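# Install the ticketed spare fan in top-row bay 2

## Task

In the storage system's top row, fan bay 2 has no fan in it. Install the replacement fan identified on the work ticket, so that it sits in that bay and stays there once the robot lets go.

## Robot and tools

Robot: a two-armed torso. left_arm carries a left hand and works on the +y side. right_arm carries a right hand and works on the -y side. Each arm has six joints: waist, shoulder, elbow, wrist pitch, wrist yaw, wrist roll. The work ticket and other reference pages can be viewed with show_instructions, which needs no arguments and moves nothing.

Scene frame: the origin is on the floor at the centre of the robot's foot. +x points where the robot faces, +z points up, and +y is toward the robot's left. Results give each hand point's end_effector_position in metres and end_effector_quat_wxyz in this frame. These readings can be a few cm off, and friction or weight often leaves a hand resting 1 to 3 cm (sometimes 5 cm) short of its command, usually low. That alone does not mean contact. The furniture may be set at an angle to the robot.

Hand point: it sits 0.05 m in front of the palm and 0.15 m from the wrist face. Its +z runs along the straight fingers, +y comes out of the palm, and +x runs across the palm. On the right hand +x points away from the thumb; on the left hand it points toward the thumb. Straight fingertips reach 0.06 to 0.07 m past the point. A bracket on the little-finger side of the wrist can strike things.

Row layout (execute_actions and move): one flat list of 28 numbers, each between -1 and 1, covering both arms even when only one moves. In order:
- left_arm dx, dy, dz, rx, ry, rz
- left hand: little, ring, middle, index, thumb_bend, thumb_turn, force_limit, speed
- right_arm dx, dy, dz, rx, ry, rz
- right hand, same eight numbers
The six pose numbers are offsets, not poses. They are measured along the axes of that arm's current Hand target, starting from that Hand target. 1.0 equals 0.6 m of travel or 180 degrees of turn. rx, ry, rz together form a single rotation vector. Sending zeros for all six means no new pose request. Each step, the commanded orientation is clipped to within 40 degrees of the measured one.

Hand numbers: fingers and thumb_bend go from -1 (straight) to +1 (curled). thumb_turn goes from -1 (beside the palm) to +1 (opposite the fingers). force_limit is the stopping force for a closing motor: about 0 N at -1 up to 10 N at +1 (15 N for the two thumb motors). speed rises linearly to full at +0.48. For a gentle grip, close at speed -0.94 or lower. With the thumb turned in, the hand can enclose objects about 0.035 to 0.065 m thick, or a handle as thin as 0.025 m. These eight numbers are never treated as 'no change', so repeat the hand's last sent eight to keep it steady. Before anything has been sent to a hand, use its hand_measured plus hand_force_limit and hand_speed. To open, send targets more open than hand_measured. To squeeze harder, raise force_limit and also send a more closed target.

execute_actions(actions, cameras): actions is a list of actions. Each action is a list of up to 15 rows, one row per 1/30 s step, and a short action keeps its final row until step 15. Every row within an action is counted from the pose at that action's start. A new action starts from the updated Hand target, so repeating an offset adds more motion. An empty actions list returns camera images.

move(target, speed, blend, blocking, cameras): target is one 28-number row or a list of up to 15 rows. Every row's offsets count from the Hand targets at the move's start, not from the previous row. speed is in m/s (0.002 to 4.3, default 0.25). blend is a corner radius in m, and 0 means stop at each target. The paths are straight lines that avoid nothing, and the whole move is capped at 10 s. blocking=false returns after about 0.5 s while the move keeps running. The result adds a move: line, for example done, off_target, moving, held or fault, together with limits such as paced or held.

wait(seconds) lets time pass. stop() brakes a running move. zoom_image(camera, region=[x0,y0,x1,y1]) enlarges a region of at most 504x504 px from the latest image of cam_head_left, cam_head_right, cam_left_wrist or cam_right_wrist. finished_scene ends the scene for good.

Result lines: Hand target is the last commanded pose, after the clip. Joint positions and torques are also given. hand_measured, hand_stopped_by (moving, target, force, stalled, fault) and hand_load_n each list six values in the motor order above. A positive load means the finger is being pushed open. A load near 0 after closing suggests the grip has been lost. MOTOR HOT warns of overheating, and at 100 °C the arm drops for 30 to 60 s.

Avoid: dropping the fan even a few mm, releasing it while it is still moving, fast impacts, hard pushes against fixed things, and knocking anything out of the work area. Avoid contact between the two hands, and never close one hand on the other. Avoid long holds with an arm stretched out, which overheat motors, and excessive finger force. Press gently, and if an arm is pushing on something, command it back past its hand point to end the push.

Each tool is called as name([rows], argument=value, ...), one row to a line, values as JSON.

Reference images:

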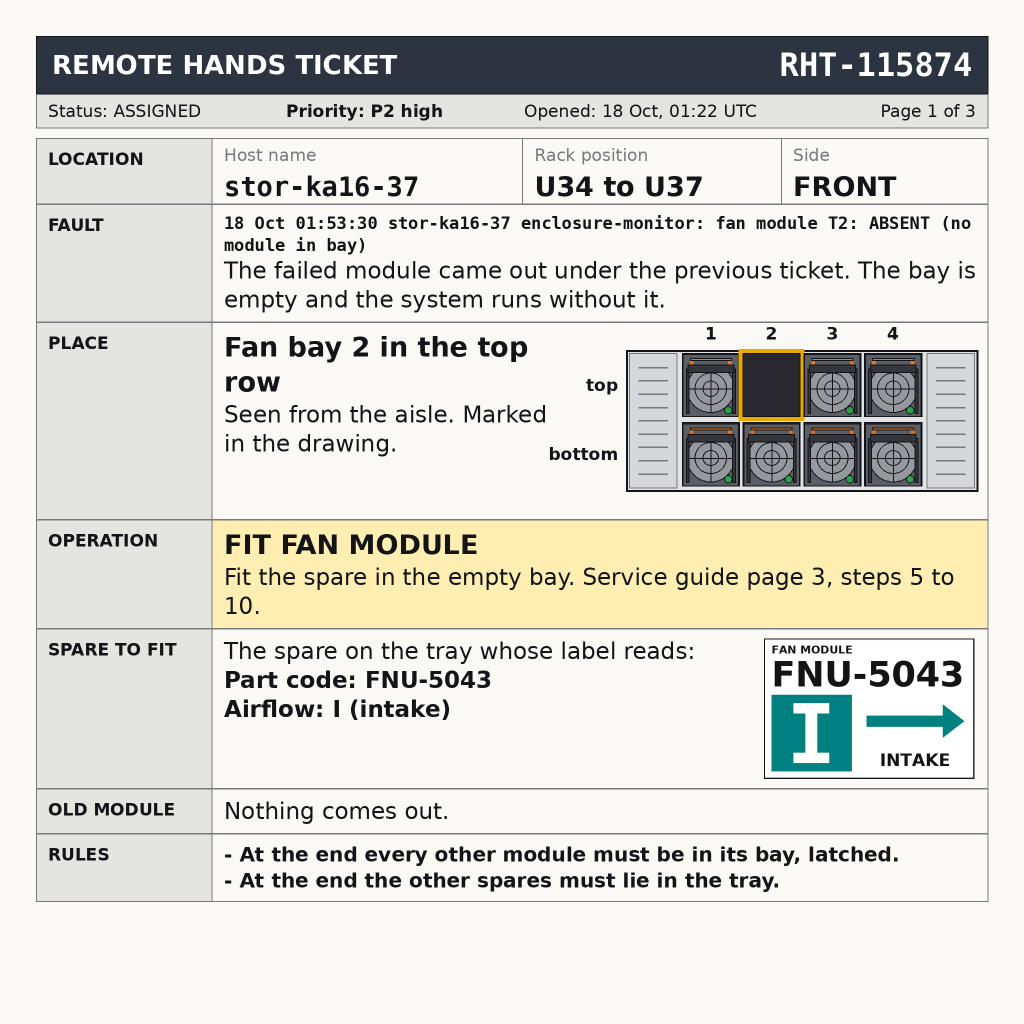

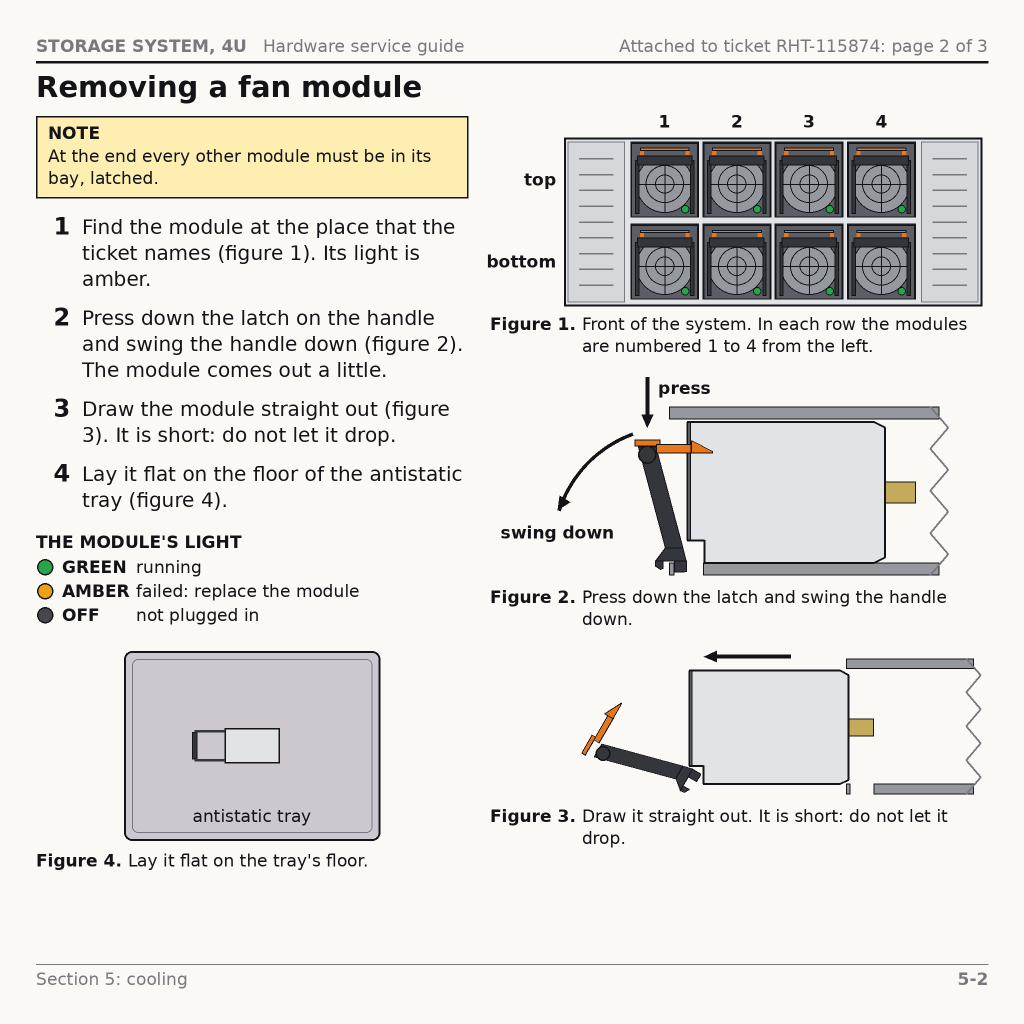

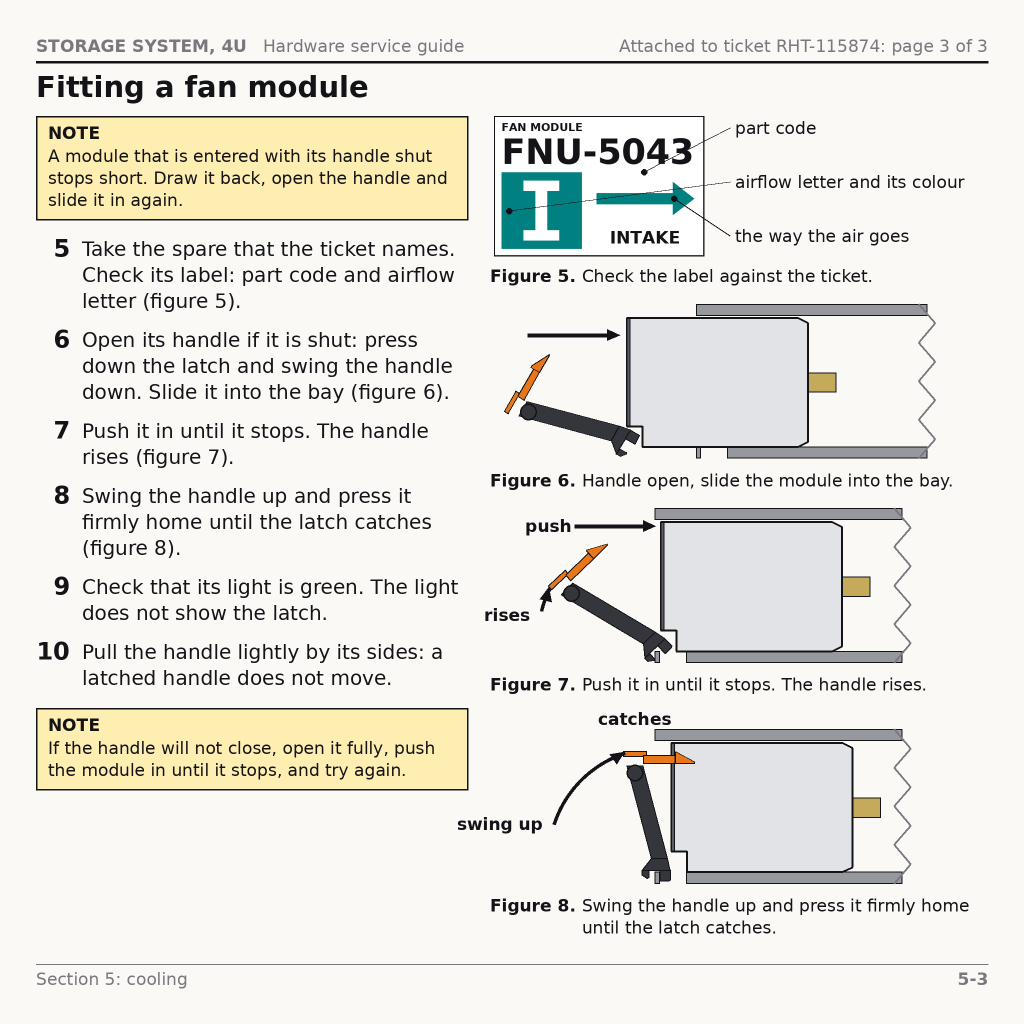

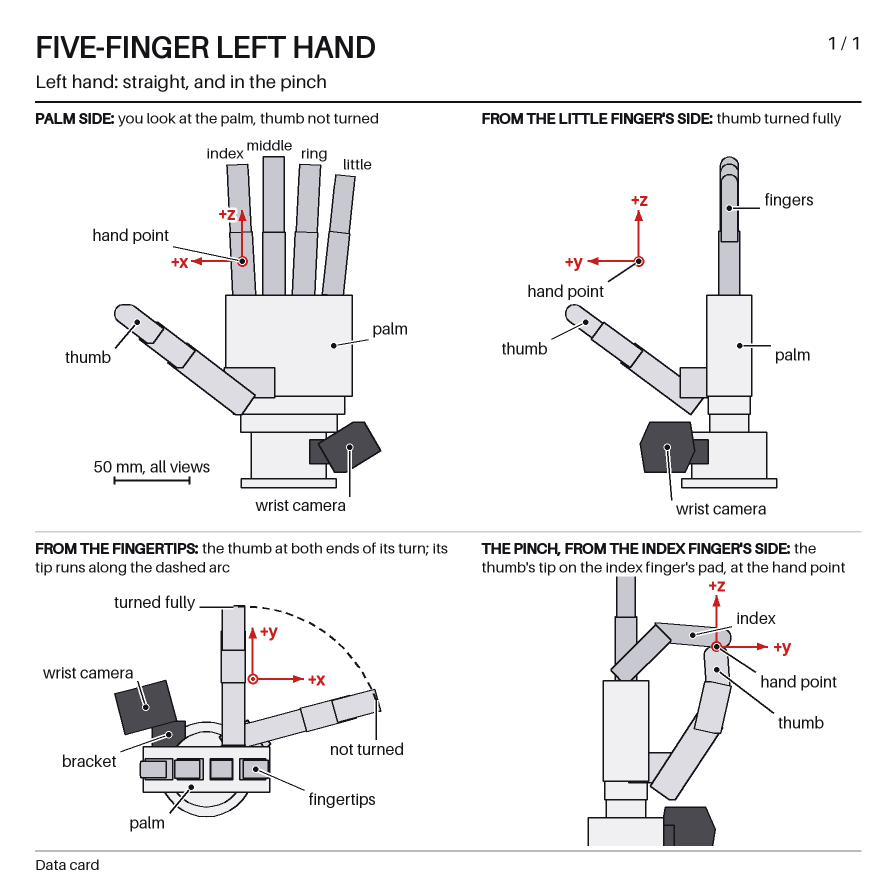

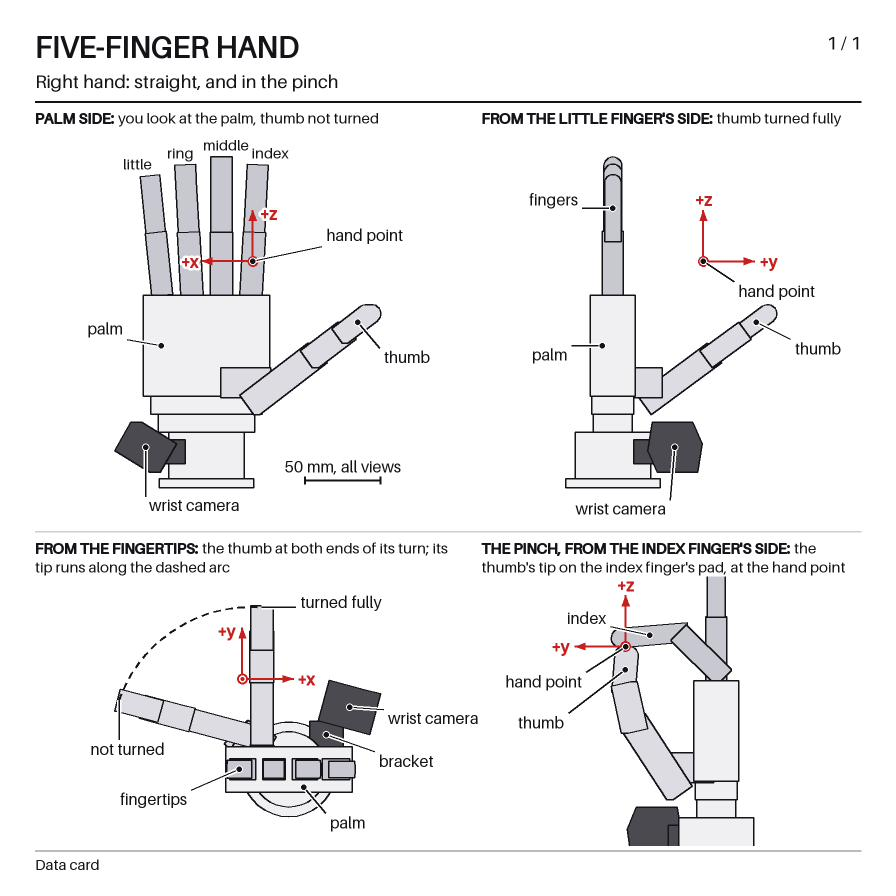

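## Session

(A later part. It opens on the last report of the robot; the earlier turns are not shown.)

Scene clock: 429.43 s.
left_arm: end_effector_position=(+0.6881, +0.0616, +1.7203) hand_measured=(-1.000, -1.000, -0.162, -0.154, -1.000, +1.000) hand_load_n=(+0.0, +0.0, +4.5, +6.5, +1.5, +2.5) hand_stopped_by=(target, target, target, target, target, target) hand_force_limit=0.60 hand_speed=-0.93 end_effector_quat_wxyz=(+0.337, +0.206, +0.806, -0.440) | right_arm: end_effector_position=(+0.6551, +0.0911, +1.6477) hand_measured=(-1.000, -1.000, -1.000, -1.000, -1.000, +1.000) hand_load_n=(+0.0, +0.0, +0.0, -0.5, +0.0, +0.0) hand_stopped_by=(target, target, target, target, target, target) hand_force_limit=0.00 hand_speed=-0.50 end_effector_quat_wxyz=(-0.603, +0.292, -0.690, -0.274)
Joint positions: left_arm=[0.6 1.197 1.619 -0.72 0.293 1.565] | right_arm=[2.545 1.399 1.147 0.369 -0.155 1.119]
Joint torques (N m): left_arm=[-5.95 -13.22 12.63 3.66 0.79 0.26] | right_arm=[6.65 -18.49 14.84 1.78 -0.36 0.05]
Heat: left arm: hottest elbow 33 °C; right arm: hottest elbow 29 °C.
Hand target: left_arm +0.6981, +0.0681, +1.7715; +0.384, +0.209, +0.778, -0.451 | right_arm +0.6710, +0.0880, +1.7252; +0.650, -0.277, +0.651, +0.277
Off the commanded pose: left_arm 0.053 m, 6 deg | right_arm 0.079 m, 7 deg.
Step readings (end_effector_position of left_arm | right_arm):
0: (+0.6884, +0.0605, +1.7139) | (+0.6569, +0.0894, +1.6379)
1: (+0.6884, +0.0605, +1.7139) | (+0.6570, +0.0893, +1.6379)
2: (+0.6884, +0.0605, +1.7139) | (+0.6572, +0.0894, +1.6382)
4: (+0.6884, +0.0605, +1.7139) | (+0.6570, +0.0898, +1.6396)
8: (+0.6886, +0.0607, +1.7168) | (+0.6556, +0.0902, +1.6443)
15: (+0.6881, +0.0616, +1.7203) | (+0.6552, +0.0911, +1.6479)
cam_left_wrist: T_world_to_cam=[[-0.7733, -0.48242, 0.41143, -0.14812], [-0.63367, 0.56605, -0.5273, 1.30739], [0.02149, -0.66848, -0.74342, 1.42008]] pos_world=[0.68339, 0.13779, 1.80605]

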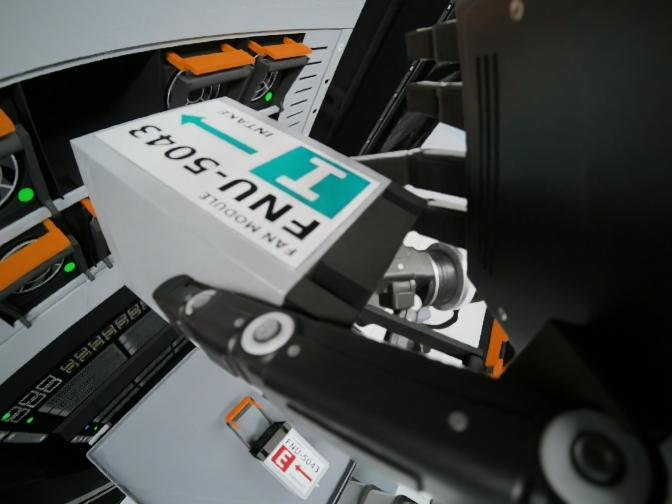

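execute_actions([
  [[0.0197,0.0135,0.0075,0,0,0,-1,-1,-0.160,-0.154,-1,1,0.6,-0.93,-0.0333,0,0,0,0,0,-1,-1,-1,-1,-1,1,0,-0.5]],
], cameras=["cam_left_wrist","cam_right_wrist"])

Scene clock: 431.40 s.
left_arm: end_effector_position=(+0.6909, +0.0599, +1.7283) hand_measured=(-1.000, -1.000, -0.162, -0.154, -1.000, +1.000) hand_load_n=(+0.0, +0.0, +4.5, +5.5, +1.5, +2.5) hand_stopped_by=(target, target, target, target, target, target) hand_force_limit=0.60 hand_speed=-0.93 end_effector_quat_wxyz=(+0.351, +0.206, +0.796, -0.448) | right_arm: end_effector_position=(+0.6561, +0.0904, +1.6580) hand_measured=(-1.000, -1.000, -1.000, -1.000, -1.000, +1.000) hand_load_n=(+0.0, +0.0, +0.0, +0.0, +0.0, +0.0) hand_stopped_by=(target, target, target, target, target, target) hand_force_limit=0.00 hand_speed=-0.50 end_effector_quat_wxyz=(-0.598, +0.295, -0.694, -0.270)
Joint positions: left_arm=[0.6 1.189 1.61 -0.685 0.309 1.565] | right_arm=[2.556 1.381 1.163 0.322 -0.134 1.113]
Joint torques (N m): left_arm=[-4.25 -12.28 10.32 3.66 0.79 0.3] | right_arm=[7.53 -19.37 15.51 2 -0.46 0.07]
Heat: left arm: hottest elbow 33 °C; right arm: hottest elbow 29 °C.
Hand target: left_arm +0.6981, +0.0680, +1.7564; +0.384, +0.209, +0.778, -0.451 | right_arm +0.6711, +0.0879, +1.7453; +0.650, -0.277, +0.651, +0.277
Off the commanded pose: left_arm 0.030 m, 4 deg | right_arm 0.088 m, 8 deg.
Step readings (end_effector_position of left_arm | right_arm):
0: (+0.6881, +0.0616, +1.7203) | (+0.6551, +0.0911, +1.6477)
1: (+0.6881, +0.0616, +1.7203) | (+0.6553, +0.0910, +1.6480)
2: (+0.6884, +0.0615, +1.7206) | (+0.6555, +0.0911, +1.6481)
4: (+0.6890, +0.0604, +1.7214) | (+0.6558, +0.0912, +1.6504)
8: (+0.6906, +0.0591, +1.7255) | (+0.6560, +0.0900, +1.6554)
15: (+0.6908, +0.0599, +1.7283) | (+0.6562, +0.0903, +1.6584)
cam_left_wrist: T_world_to_cam=[[-0.78229, -0.47289, 0.40545, -0.13409], [-0.62153, 0.5492, -0.55865, 1.36113], [0.04151, -0.68902, -0.72355, 1.37779]] pos_world=[0.68389, 0.13839, 1.81166]
cam_right_wrist: T_world_to_cam=[[-0.71617, 0.66423, -0.21422, 0.76723], [-0.42252, -0.16834, 0.89058, -1.18801], [0.55549, 0.72832, 0.40122, -0.97933]] pos_world=[0.59152, 0.00365, 1.6153]

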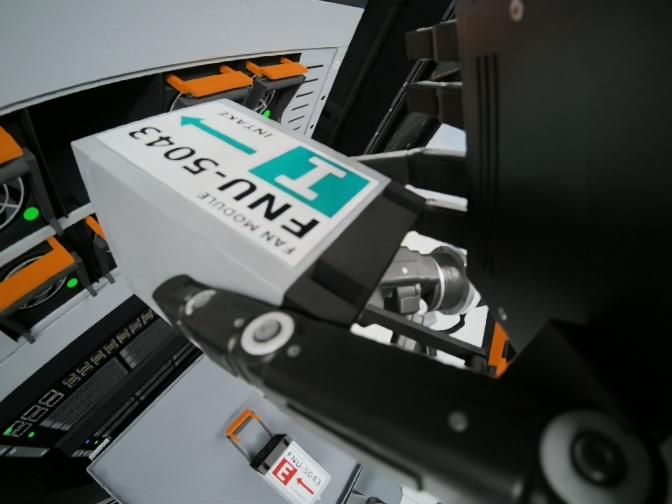

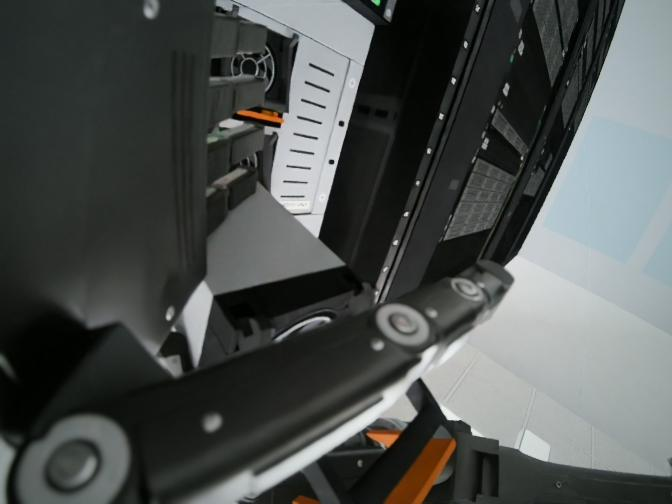

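execute_actions([
  [[0,0,0,0,0,0,-1,-1,-0.168,-0.162,-1,1,0.6,-0.93,0,0,0,0,0,0,-1,-1,-1,-1,-1,1,0,-0.5]],
], cameras=["cam_left_wrist"])

Scene clock: 432.57 s.
left_arm: end_effector_position=(+0.6910, +0.0599, +1.7283) hand_measured=(-1.000, -1.000, -0.168, -0.162, -1.000, +1.000) hand_load_n=(+0.0, +0.0, +2.0, +2.5, +0.5, +2.0) hand_stopped_by=(target, target, target, target, target, target) hand_force_limit=0.60 hand_speed=-0.93 end_effector_quat_wxyz=(+0.351, +0.206, +0.796, -0.448) | right_arm: end_effector_position=(+0.6563, +0.0903, +1.6582) hand_measured=(-1.000, -1.000, -1.000, -1.000, -1.000, +1.000) hand_load_n=(+0.0, +0.0, +0.0, +0.0, +0.0, +0.0) hand_stopped_by=(target, target, target, target, target, target) hand_force_limit=0.00 hand_speed=-0.50 end_effector_quat_wxyz=(-0.599, +0.294, -0.695, -0.270)
Joint positions: left_arm=[0.6 1.189 1.61 -0.685 0.309 1.565] | right_arm=[2.556 1.381 1.163 0.322 -0.134 1.113]
Joint torques (N m): left_arm=[-3.9 -11.93 10.4 3.6 0.79 0.32] | right_arm=[6.77 -18.73 15.46 1.87 -0.45 0.04]
Heat: left arm: hottest elbow 33 °C; right arm: hottest elbow 30 °C.
Hand target: left_arm +0.6980, +0.0680, +1.7564; +0.384, +0.209, +0.778, -0.451 | right_arm +0.6712, +0.0879, +1.7455; +0.650, -0.277, +0.651, +0.277
Off the commanded pose: left_arm 0.030 m, 4 deg | right_arm 0.088 m, 8 deg.
Step readings (end_effector_position of left_arm | right_arm):
0: (+0.6909, +0.0599, +1.7283) | (+0.6563, +0.0903, +1.6582)
1: (+0.6909, +0.0599, +1.7283) | (+0.6563, +0.0903, +1.6582)
2: (+0.6909, +0.0599, +1.7283) | (+0.6563, +0.0903, +1.6582)
4: (+0.6910, +0.0599, +1.7283) | (+0.6563, +0.0903, +1.6582)
8: (+0.6910, +0.0599, +1.7283) | (+0.6563, +0.0903, +1.6582)
15: (+0.6910, +0.0599, +1.7283) | (+0.6563, +0.0903, +1.6582)
cam_left_wrist: T_world_to_cam=[[-0.78222, -0.47324, 0.40519, -0.13366], [-0.62159, 0.54898, -0.55879, 1.36152], [0.042, -0.68896, -0.72358, 1.37757]] pos_world=[0.68389, 0.13839, 1.81176]

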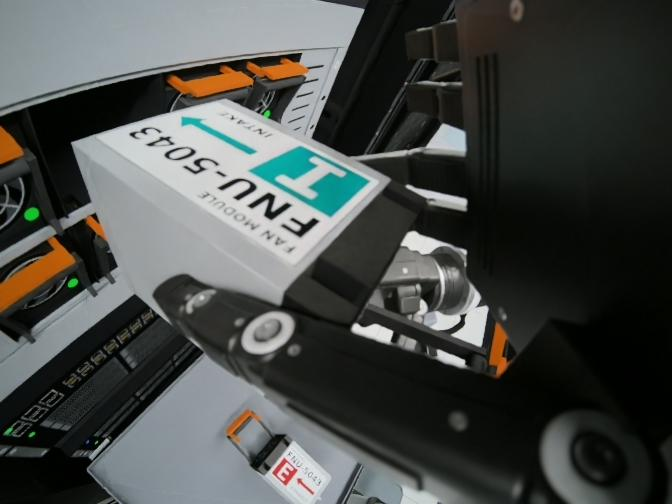

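execute_actions([
  [[0.0131,0.009,0.005,0,0,0,-1,-1,-0.168,-0.162,-1,1,0.6,-0.93,-0.025,0,0,0,0,0,-1,-1,-1,-1,-1,1,0,-0.5]],
], cameras=["cam_left_wrist"])

Scene clock: 433.93 s.
left_arm: end_effector_position=(+0.6922, +0.0611, +1.7264) hand_measured=(-1.000, -1.000, -0.168, -0.162, -1.000, +1.000) hand_load_n=(+0.0, +0.0, +1.5, +2.5, +0.5, +1.5) hand_stopped_by=(target, target, target, target, target, target) hand_force_limit=0.60 hand_speed=-0.93 end_effector_quat_wxyz=(+0.358, +0.205, +0.792, -0.450) | right_arm: end_effector_position=(+0.6547, +0.0911, +1.6583) hand_measured=(-1.000, -1.000, -1.000, -1.000, -1.000, +1.000) hand_load_n=(+0.0, +0.0, +0.0, +0.0, +0.0, -0.5) hand_stopped_by=(target, target, target, target, target, target) hand_force_limit=0.00 hand_speed=-0.50 end_effector_quat_wxyz=(-0.589, +0.297, -0.702, -0.268)
Joint positions: left_arm=[0.608 1.181 1.59 -0.657 0.319 1.568] | right_arm=[2.563 1.372 1.169 0.284 -0.118 1.112]
Joint torques (N m): left_arm=[-3.08 -11.58 9.84 3.36 0.91 0.29] | right_arm=[7.24 -20.13 16.35 2.28 -0.57 0.03]
Heat: left arm: hottest elbow 33 °C; right arm: hottest elbow 30 °C.
Hand target: left_arm +0.6981, +0.0681, +1.7466; +0.384, +0.209, +0.778, -0.451 | right_arm +0.6711, +0.0880, +1.7606; +0.650, -0.277, +0.651, +0.277
Off the commanded pose: left_arm 0.022 m, 3 deg | right_arm 0.104 m, 10 deg.
Step readings (end_effector_position of left_arm | right_arm):
0: (+0.6910, +0.0599, +1.7283) | (+0.6563, +0.0903, +1.6582)
1: (+0.6911, +0.0599, +1.7284) | (+0.6563, +0.0903, +1.6582)
2: (+0.6912, +0.0599, +1.7281) | (+0.6564, +0.0902, +1.6583)
4: (+0.6918, +0.0603, +1.7272) | (+0.6563, +0.0903, +1.6580)
8: (+0.6918, +0.0607, +1.7259) | (+0.6554, +0.0906, +1.6573)
15: (+0.6922, +0.0612, +1.7264) | (+0.6547, +0.0910, +1.6579)
cam_left_wrist: T_world_to_cam=[[-0.78562, -0.47306, 0.39876, -0.1179], [-0.61628, 0.54127, -0.57204, 1.38026], [0.05477, -0.69515, -0.71677, 1.35677]] pos_world=[0.68369, 0.1403, 1.80906]

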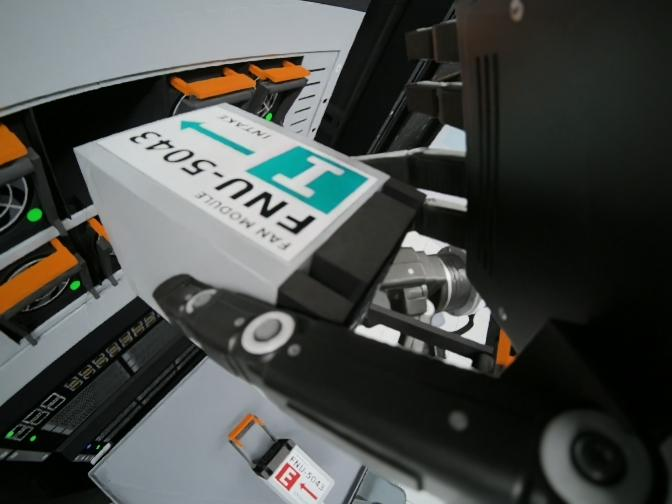

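execute_actions([
  [[0,0,0,0,0,0,-1,-1,-0.155,-0.150,-1,1,0.6,-0.93,0,0,0,0,0,0,-1,-1,-1,-1,-1,1,0,-0.5]],
], cameras=["all"])

zoom_image(camera="cam_head_left", region=[170, 0, 290, 90])

zoom_image(camera="cam_head_right", region=[90, 0, 240, 100])

Scene clock: 438.97 s.
left_arm: end_effector_position=(+0.6922, +0.0610, +1.7265) hand_measured=(-1.000, -1.000, -0.158, -0.152, -1.000, +1.000) hand_load_n=(+0.0, +0.0, +6.0, +6.0, +1.5, +2.0) hand_stopped_by=(target, target, target, target, target, target) hand_force_limit=0.60 hand_speed=-0.93 end_effector_quat_wxyz=(+0.358, +0.206, +0.792, -0.450) | right_arm: end_effector_position=(+0.6546, +0.0912, +1.6584) hand_measured=(-1.000, -1.000, -1.000, -1.000, -1.000, +1.000) hand_load_n=(+0.0, +0.0, +0.0, -0.5, +0.0, +0.0) hand_stopped_by=(target, target, target, target, target, target) hand_force_limit=0.00 hand_speed=-0.50 end_effector_quat_wxyz=(-0.589, +0.298, -0.702, -0.268)
Joint positions: left_arm=[0.608 1.181 1.59 -0.657 0.319 1.568] | right_arm=[2.564 1.372 1.169 0.284 -0.117 1.112]
Joint torques (N m): left_arm=[-3.43 -11.34 9.77 3.4 0.88 0.31] | right_arm=[7.06 -19.6 16.31 2.02 -0.58 0.05]
Heat: left arm: hottest elbow 33 °C; right arm: hottest elbow 31 °C.
Hand target: left_arm +0.6981, +0.0681, +1.7466; +0.384, +0.209, +0.778, -0.451 | right_arm +0.6712, +0.0879, +1.7605; +0.650, -0.277, +0.651, +0.277
Off the commanded pose: left_arm 0.022 m, 3 deg | right_arm 0.104 m, 10 deg.
Step readings (end_effector_position of left_arm | right_arm):
0: (+0.6922, +0.0611, +1.7264) | (+0.6547, +0.0911, +1.6582)
1: (+0.6922, +0.0611, +1.7264) | (+0.6547, +0.0911, +1.6582)
2: (+0.6922, +0.0611, +1.7264) | (+0.6547, +0.0911, +1.6582)
4: (+0.6922, +0.0610, +1.7265) | (+0.6547, +0.0911, +1.6582)
8: (+0.6922, +0.0610, +1.7265) | (+0.6546, +0.0912, +1.6584)
15: (+0.6922, +0.0610, +1.7265) | (+0.6546, +0.0912, +1.6584)
cam_left_wrist: T_world_to_cam=[[-0.78588, -0.47241, 0.39904, -0.11831], [-0.61599, 0.5413, -0.57232, 1.38057], [0.05437, -0.69558, -0.71639, 1.35642]] pos_world=[0.68369, 0.1403, 1.80906]
cam_right_wrist: T_world_to_cam=[[-0.72152, 0.65942, -0.21111, 0.76439], [-0.40485, -0.15445, 0.90124, -1.21938], [0.5617, 0.73574, 0.37841, -0.94618]] pos_world=[0.58932, 0.00375, 1.61837]

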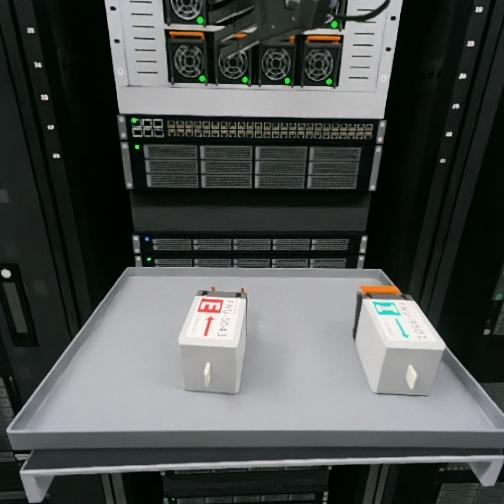

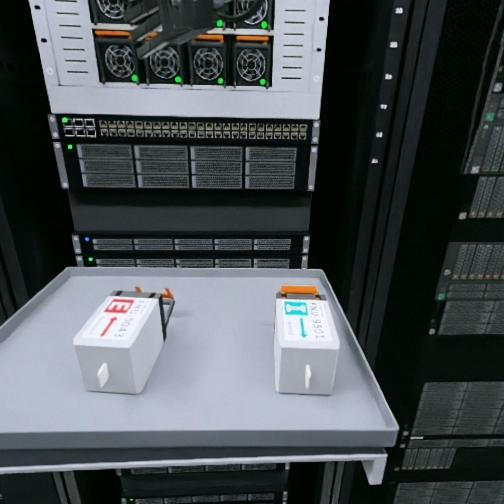

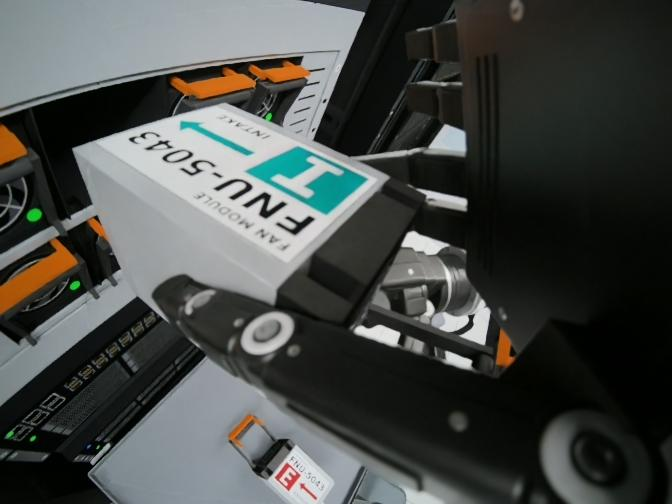

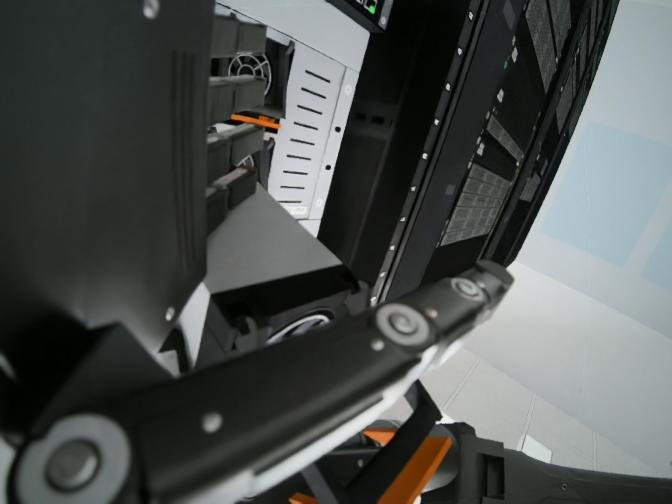

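Scaled by 4.200 from the camera's image (finer frame: 720x720).

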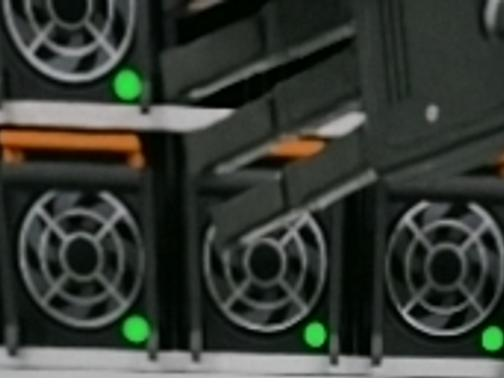

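Scaled by 3.360 from the camera's image (finer frame: 720x720).

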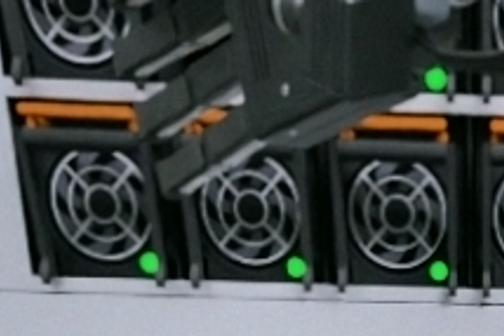

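zoom_image(camera="cam_left_wrist", region=[60, 80, 260, 230])

zoom_image(camera="cam_left_wrist", region=[240, 140, 440, 290])

Scaled by 2.520 from the camera's image (finer frame: 960x720).

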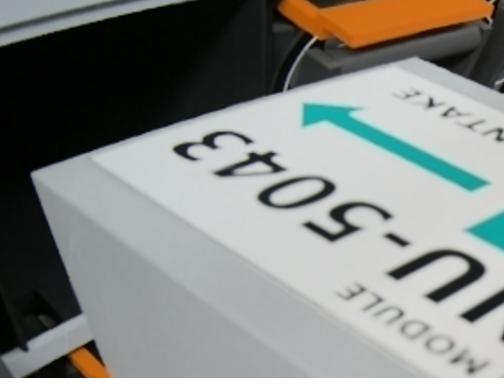

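Scaled by 2.520 from the camera's image (finer frame: 960x720).

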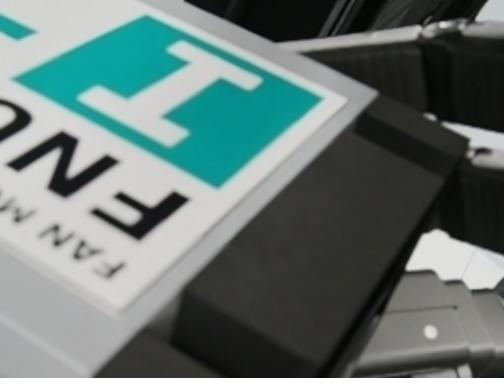

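move([
  [0,0,0,0,0,0,-1,-1,-0.155,-0.150,-1,1,0.6,-0.93,0.05,0,0,0,0,0,-1,-1,-1,-1,-1,1,0,-0.5],
  [0,0,0,0,0,0,-1,-1,-0.155,-0.150,-1,1,0.6,-0.93,0.05,-0.036,0.0345,0,0,0,-1,-1,-1,-1,-1,1,0,-0.5],
  [0,0,0,0,0,0,-1,-1,-0.155,-0.150,-1,1,0.6,-0.93,0.0,-0.036,0.0345,0,0,0,-1,-1,-1,-1,-1,1,0,-0.5],
], speed=0.08, cameras=["cam_left_wrist","cam_right_wrist"])

Scene clock: 448.27 s.
left_arm: end_effector_position=(+0.6988, +0.0673, +1.7336) hand_measured=(-1.000, -1.000, -0.158, -0.152, -1.000, +1.000) hand_load_n=(+0.0, +0.0, +5.5, +6.5, +2.0, +2.5) hand_stopped_by=(target, target, target, target, target, target) hand_force_limit=0.60 hand_speed=-0.93 end_effector_quat_wxyz=(+0.374, +0.206, +0.787, -0.445) | right_arm: end_effector_position=(+0.6675, +0.0995, +1.6655) hand_measured=(-1.000, -1.000, -1.000, -1.000, -1.000, +1.000) hand_load_n=(+0.0, +0.0, +0.0, +0.0, +0.0, +0.0) hand_stopped_by=(target, target, target, target, target, target) hand_force_limit=0.00 hand_speed=-0.50 end_effector_quat_wxyz=(-0.588, +0.306, -0.695, -0.278)
Joint positions: left_arm=[0.616 1.173 1.59 -0.638 0.319 1.583] | right_arm=[2.557 1.405 1.236 0.244 -0.154 1.109]
Joint torques (N m): left_arm=[-3.96 -11.05 10.09 2.59 0.92 0.15] | right_arm=[5.89 -18.96 17.8 2.19 -0.42 0.11]
Heat: left arm: hottest elbow 33 °C; right arm: hottest elbow 33 °C.
Hand target: left_arm +0.6981, +0.0679, +1.7465; +0.384, +0.209, +0.778, -0.451 | right_arm +0.7010, +0.0880, +1.7603; +0.650, -0.277, +0.651, +0.277
Off the commanded pose: left_arm 0.013 m, 2 deg | right_arm 0.101 m, 9 deg.
move: off_target (right_arm)
cam_left_wrist: T_world_to_cam=[[-0.79156, -0.48215, 0.37546, -0.06749], [-0.60483, 0.53036, -0.59405, 1.41584], [0.08729, -0.69732, -0.71142, 1.33404]] pos_world=[0.68647, 0.14681, 1.8155]
cam_right_wrist: T_world_to_cam=[[-0.73971, 0.63956, -0.20924, 0.78078], [-0.40444, -0.17403, 0.89785, -1.21197], [0.53782, 0.74878, 0.3874, -0.96258]] pos_world=[0.60507, 0.01048, 1.62444]

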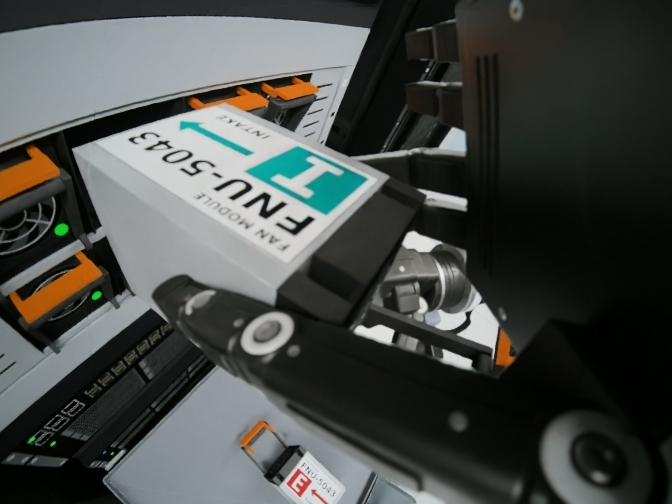

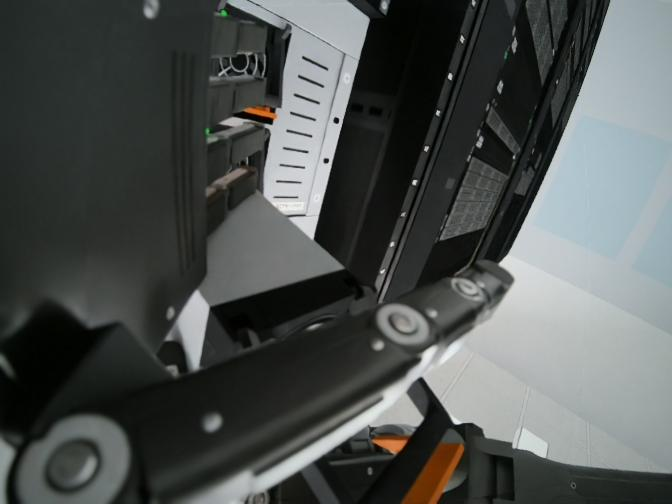

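move(target=[0.0393,0.027,0.0149,0,0,0,-1,-1,-0.155,-0.150,-1,1,0.6,-0.93,0,0,0,0,0,0,-1,-1,-1,-1,-1,1,0,-0.5], speed=0.08, cameras=["cam_left_wrist"])

Scene clock: 449.70 s.
left_arm: end_effector_position=(+0.7006, +0.0691, +1.7273) hand_measured=(-1.000, -1.000, -0.158, -0.152, -1.000, +1.000) hand_load_n=(+0.0, +0.0, +5.0, +6.5, +1.5, +2.0) hand_stopped_by=(target, target, target, target, target, target) hand_force_limit=0.60 hand_speed=-0.93 end_effector_quat_wxyz=(+0.390, +0.206, +0.775, -0.453) | right_arm: end_effector_position=(+0.6682, +0.0994, +1.6635) hand_measured=(-1.000, -1.000, -1.000, -1.000, -1.000, +1.000) hand_load_n=(+0.0, +0.0, +0.0, +0.0, +0.0, +0.0) hand_stopped_by=(target, target, target, target, target, target) hand_force_limit=0.00 hand_speed=-0.50 end_effector_quat_wxyz=(-0.584, +0.307, -0.699, -0.276)
Joint positions: left_arm=[0.639 1.156 1.536 -0.564 0.358 1.587] | right_arm=[2.557 1.405 1.239 0.233 -0.147 1.108]
Joint torques (N m): left_arm=[-2.61 -9.76 8.34 2.37 0.75 0.21] | right_arm=[5.83 -19.55 17.47 2.63 -0.67 0.12]
Heat: left arm: hottest elbow 33 °C; right arm: hottest elbow 33 °C.
Hand target: left_arm +0.6980, +0.0679, +1.7164; +0.384, +0.209, +0.778, -0.451 | right_arm +0.7010, +0.0879, +1.7604; +0.650, -0.277, +0.651, +0.277
Off the commanded pose: left_arm 0.011 m, 1 deg | right_arm 0.103 m, 10 deg.
move: off_target (left_arm)
cam_left_wrist: T_world_to_cam=[[-0.80041, -0.47469, 0.36608, -0.04092], [-0.58909, 0.5098, -0.62696, 1.45965], [0.11098, -0.71748, -0.68768, 1.27441]] pos_world=[0.68567, 0.15082, 1.80651]

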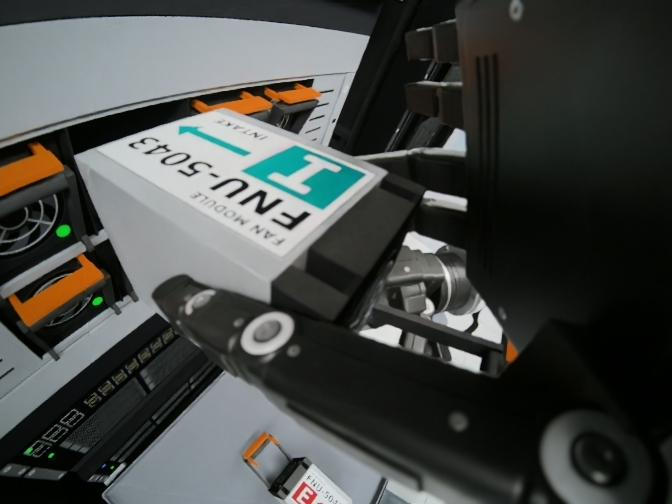

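move(target=[-0.02,-0.0135,-0.0075,0,0,0,-1,-1,-0.155,-0.150,-1,1,0.6,-0.93,0,0,0,0,-0.065,-0.008,-1,-1,-1,-1,-1,1,0,-0.5], speed=0.08, cameras=["cam_left_wrist","cam_right_wrist"])

Scene clock: 453.60 s.
left_arm: end_effector_position=(+0.7002, +0.0732, +1.7319) hand_measured=(-1.000, -1.000, -0.158, -0.152, -1.000, +1.000) hand_load_n=(+0.0, +0.0, +6.5, +5.0, +1.5, -1.0) hand_stopped_by=(target, target, target, target, target, target) hand_force_limit=0.60 hand_speed=-0.93 end_effector_quat_wxyz=(+0.395, +0.210, +0.774, -0.447) | right_arm: end_effector_position=(+0.6790, +0.1047, +1.6700) hand_measured=(-1.000, -1.000, -1.000, -1.000, -1.000, +1.000) hand_load_n=(+0.0, +0.0, +0.0, +0.0, +0.0, -0.5) hand_stopped_by=(target, target, target, target, target, target) hand_force_limit=0.00 hand_speed=-0.50 end_effector_quat_wxyz=(-0.650, +0.289, -0.638, -0.294)
Joint positions: left_arm=[0.637 1.146 1.536 -0.569 0.348 1.6] | right_arm=[2.531 1.484 1.239 0.481 -0.253 1.117]
Joint torques (N m): left_arm=[-3.96 -9.64 11.48 1.17 0.37 0.11] | right_arm=[5.6 -19.96 14.64 4.81 -1.16 0.25]
Heat: left arm: hottest elbow 32 °C; right arm: hottest elbow 32 °C.
Hand target: left_arm +0.6982, +0.0681, +1.7316; +0.384, +0.209, +0.778, -0.451 | right_arm +0.7011, +0.0879, +1.7602; +0.717, -0.256, +0.578, +0.296
Off the commanded pose: left_arm 0.006 m, 1 deg | right_arm 0.095 m, 11 deg.
move: off_target (right_arm)
cam_left_wrist: T_world_to_cam=[[-0.80418, -0.48034, 0.35011, -0.01029], [-0.58145, 0.5135, -0.63106, 1.46156], [0.12334, -0.71105, -0.69224, 1.27934]] pos_world=[0.68376, 0.15422, 1.81153]
cam_right_wrist: T_world_to_cam=[[-0.70652, 0.66777, -0.23435, 0.80339], [-0.52143, -0.26729, 0.81035, -0.97507], [0.47848, 0.69472, 0.53704, -1.17836]] pos_world=[0.62301, 0.02153, 1.61126]

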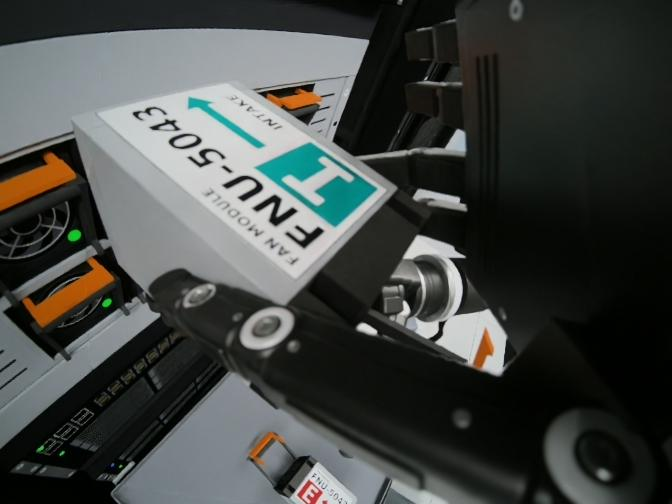

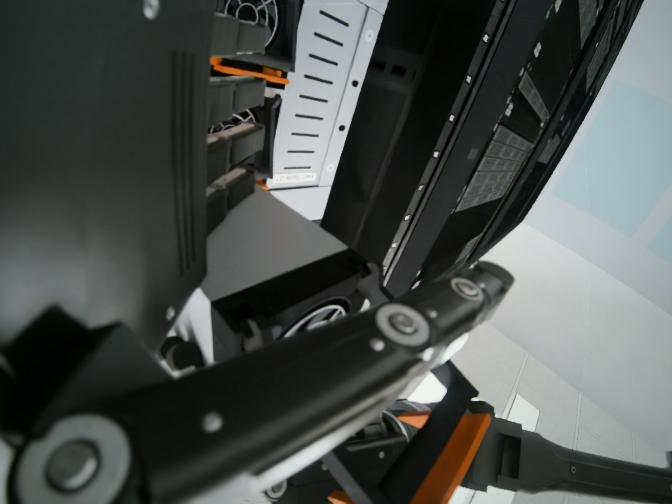

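zoom_image(camera="cam_left_wrist", region=[60, 60, 260, 210])

zoom_image(camera="cam_left_wrist", region=[240, 150, 440, 300])

Scaled by 2.520 from the camera's image (finer frame: 960x720).

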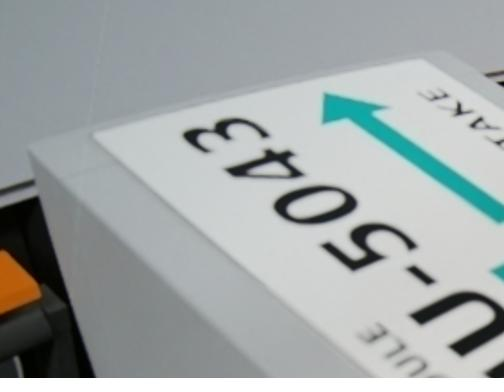

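Scaled by 2.520 from the camera's image (finer frame: 960x720).

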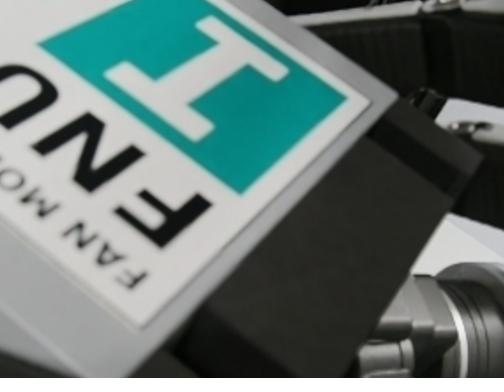

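execute_actions([
  [[0,0,0,0,0,0,-1,-1,0.45,0.45,-1,1,0.6,-0.93,0,0,0,0,0,0,-1,-1,-1,-1,-1,1,0,-0.5]],
  [[0,0,0,0,0,0,-1,-1,0.45,0.45,-1,1,0.6,-0.93,0,0,0,0,0,0,-1,-1,-1,-1,-1,1,0,-0.5]],
], cameras=["cam_left_wrist"])

Scene clock: 459.10 s.
left_arm: end_effector_position=(+0.7001, +0.0731, +1.7320) hand_measured=(-1.000, -1.000, -0.154, -0.140, -1.000, +1.000) hand_load_n=(+0.0, +0.0, +7.5, +10.0, +2.0, -1.5) hand_stopped_by=(target, target, force, force, target, target) hand_force_limit=0.60 hand_speed=-0.93 end_effector_quat_wxyz=(+0.396, +0.210, +0.774, -0.448) | right_arm: end_effector_position=(+0.6789, +0.1047, +1.6701) hand_measured=(-1.000, -1.000, -1.000, -1.000, -1.000, +1.000) hand_load_n=(+0.0, +0.0, +0.0, +0.0, +0.0, -0.5) hand_stopped_by=(target, target, target, target, target, target) hand_force_limit=0.00 hand_speed=-0.50 end_effector_quat_wxyz=(-0.650, +0.289, -0.638, -0.294)
Joint positions: left_arm=[0.637 1.146 1.536 -0.569 0.348 1.601] | right_arm=[2.531 1.484 1.239 0.482 -0.254 1.118]
Joint torques (N m): left_arm=[-4.13 -9.58 11.37 1.11 0.35 0.08] | right_arm=[5.19 -20.13 14.5 4.98 -1.16 0.26]
Heat: left arm: hottest elbow 32 °C; right arm: hottest elbow 31 °C.
Hand target: left_arm +0.6982, +0.0680, +1.7316; +0.384, +0.209, +0.778, -0.451 | right_arm +0.7011, +0.0878, +1.7604; +0.717, -0.256, +0.578, +0.295
Off the commanded pose: left_arm 0.005 m, 1 deg | right_arm 0.094 m, 11 deg.
Step readings (end_effector_position of left_arm | right_arm):
0: (+0.7002, +0.0732, +1.7319) | (+0.6791, +0.1047, +1.6701)
1: (+0.7002, +0.0732, +1.7319) | (+0.6791, +0.1047, +1.6701)
2: (+0.7002, +0.0732, +1.7319) | (+0.6791, +0.1047, +1.6701)
4: (+0.7001, +0.0731, +1.7320) | (+0.6789, +0.1047, +1.6701)
8: (+0.7001, +0.0731, +1.7320) | (+0.6789, +0.1047, +1.6701)
15: (+0.7001, +0.0731, +1.7320) | (+0.6789, +0.1047, +1.6701)
16: (+0.7001, +0.0731, +1.7320) | (+0.6789, +0.1047, +1.6701)
17: (+0.7001, +0.0731, +1.7320) | (+0.6789, +0.1047, +1.6701)
19: (+0.7001, +0.0731, +1.7320) | (+0.6789, +0.1047, +1.6701)
23: (+0.7001, +0.0731, +1.7320) | (+0.6789, +0.1047, +1.6701)
30: (+0.7001, +0.0731, +1.7320) | (+0.6789, +0.1047, +1.6701)
cam_left_wrist: T_world_to_cam=[[-0.80452, -0.47998, 0.34981, -0.00973], [-0.58098, 0.51369, -0.63133, 1.46177], [0.12334, -0.71115, -0.69214, 1.27918]] pos_world=[0.68366, 0.15412, 1.81163]

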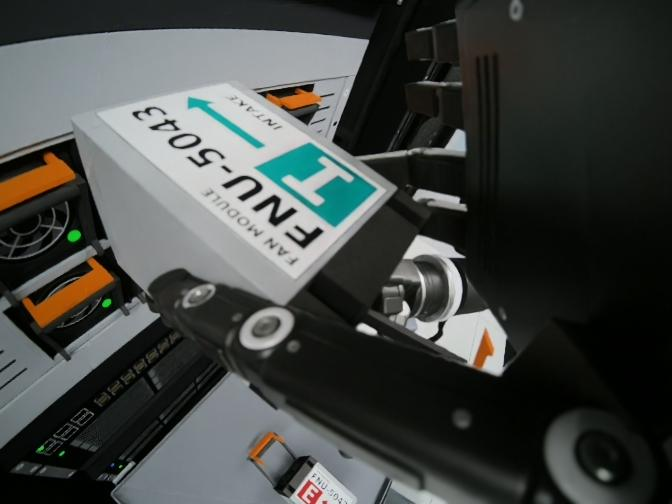

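move([
  [-0.0962,-0.0662,-0.0365,0.0067,-0.0339,0.0332,-1,-1,0.5,0.45,-1,1,0.7,-0.93,0,0,0,0,0,0,-1,-1,-1,-1,-1,1,0,-0.5],
  [-0.0962,-0.0662,-0.0365,0.0067,-0.0339,0.0332,-1,-1,0.5,0.45,-1,1,0.7,-0.93,0.1633,0.0043,-0.0335,0,0,0,-1,-1,-1,-1,-1,1,0,-0.5],
], speed=0.06, cameras=["cam_left_wrist","cam_head_left"])

Scene clock: 474.13 s.
left_arm: end_effector_position=(+0.6837, +0.0564, +1.7454) hand_measured=(-1.000, -1.000, -0.150, -0.140, -1.000, +1.000) hand_load_n=(+0.0, +0.0, +7.0, +12.5, +2.5, +2.0) hand_stopped_by=(target, target, force, force, target, target) hand_force_limit=0.70 hand_speed=-0.93 end_effector_quat_wxyz=(+0.397, +0.228, +0.772, -0.442) | right_arm: end_effector_position=(+0.6902, +0.0944, +1.6674) hand_measured=(-1.000, -1.000, -1.000, -1.000, -1.000, +1.000) hand_load_n=(+0.0, +0.0, +0.0, +0.0, +0.0, +0.0) hand_stopped_by=(target, target, target, target, target, target) hand_force_limit=0.00 hand_speed=-0.50 end_effector_quat_wxyz=(+0.712, -0.262, +0.578, +0.301)
Joint positions: left_arm=[0.562 1.138 1.536 -0.589 0.281 1.626] | right_arm=[2.486 1.569 1.239 0.752 -0.346 1.158]
Joint torques (N m): left_arm=[-4.95 -11.4 14.87 3.18 0.88 0.35] | right_arm=[3.19 -16.03 9.14 2.29 -0.37 0.19]
Heat: left arm: hottest elbow 32 °C; right arm: hottest elbow 30 °C.
Hand target: left_arm +0.6982, +0.0681, +1.8050; +0.446, +0.229, +0.740, -0.449 | right_arm +0.7010, +0.0881, +1.6603; +0.717, -0.256, +0.578, +0.296
Off the commanded pose: left_arm 0.063 m, 7 deg | right_arm 0.015 m, 1 deg.
move: off_target (left_arm, right_arm)
cam_left_wrist: T_world_to_cam=[[-0.82326, -0.46796, 0.32134, 0.02626], [-0.55419, 0.53997, -0.63348, 1.45329], [0.12293, -0.69961, -0.70388, 1.29864]] pos_world=[0.66738, 0.13609, 1.82628]
Images, in order (width x height): cam_head_left 504x504, cam_left_wrist 672x504.

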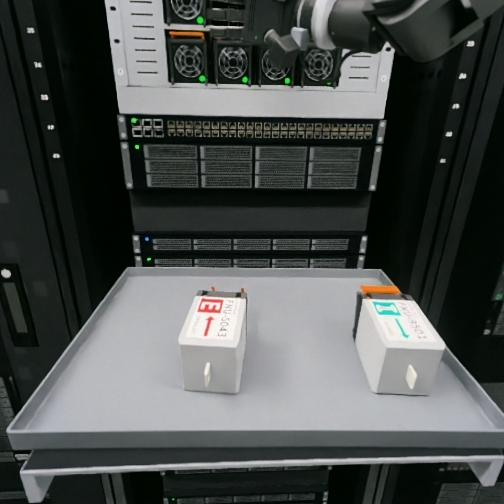

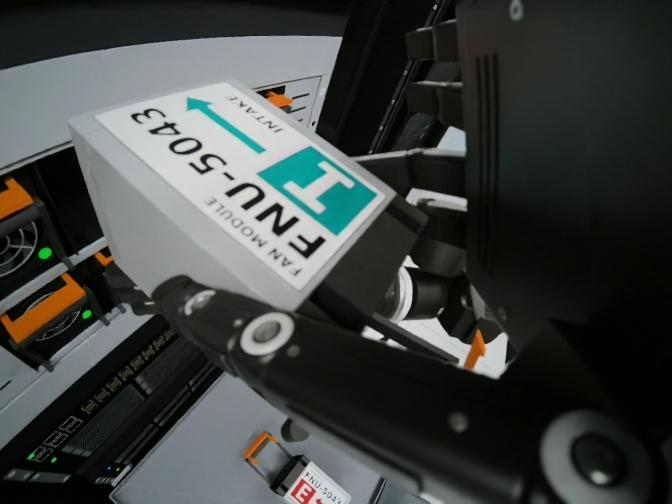

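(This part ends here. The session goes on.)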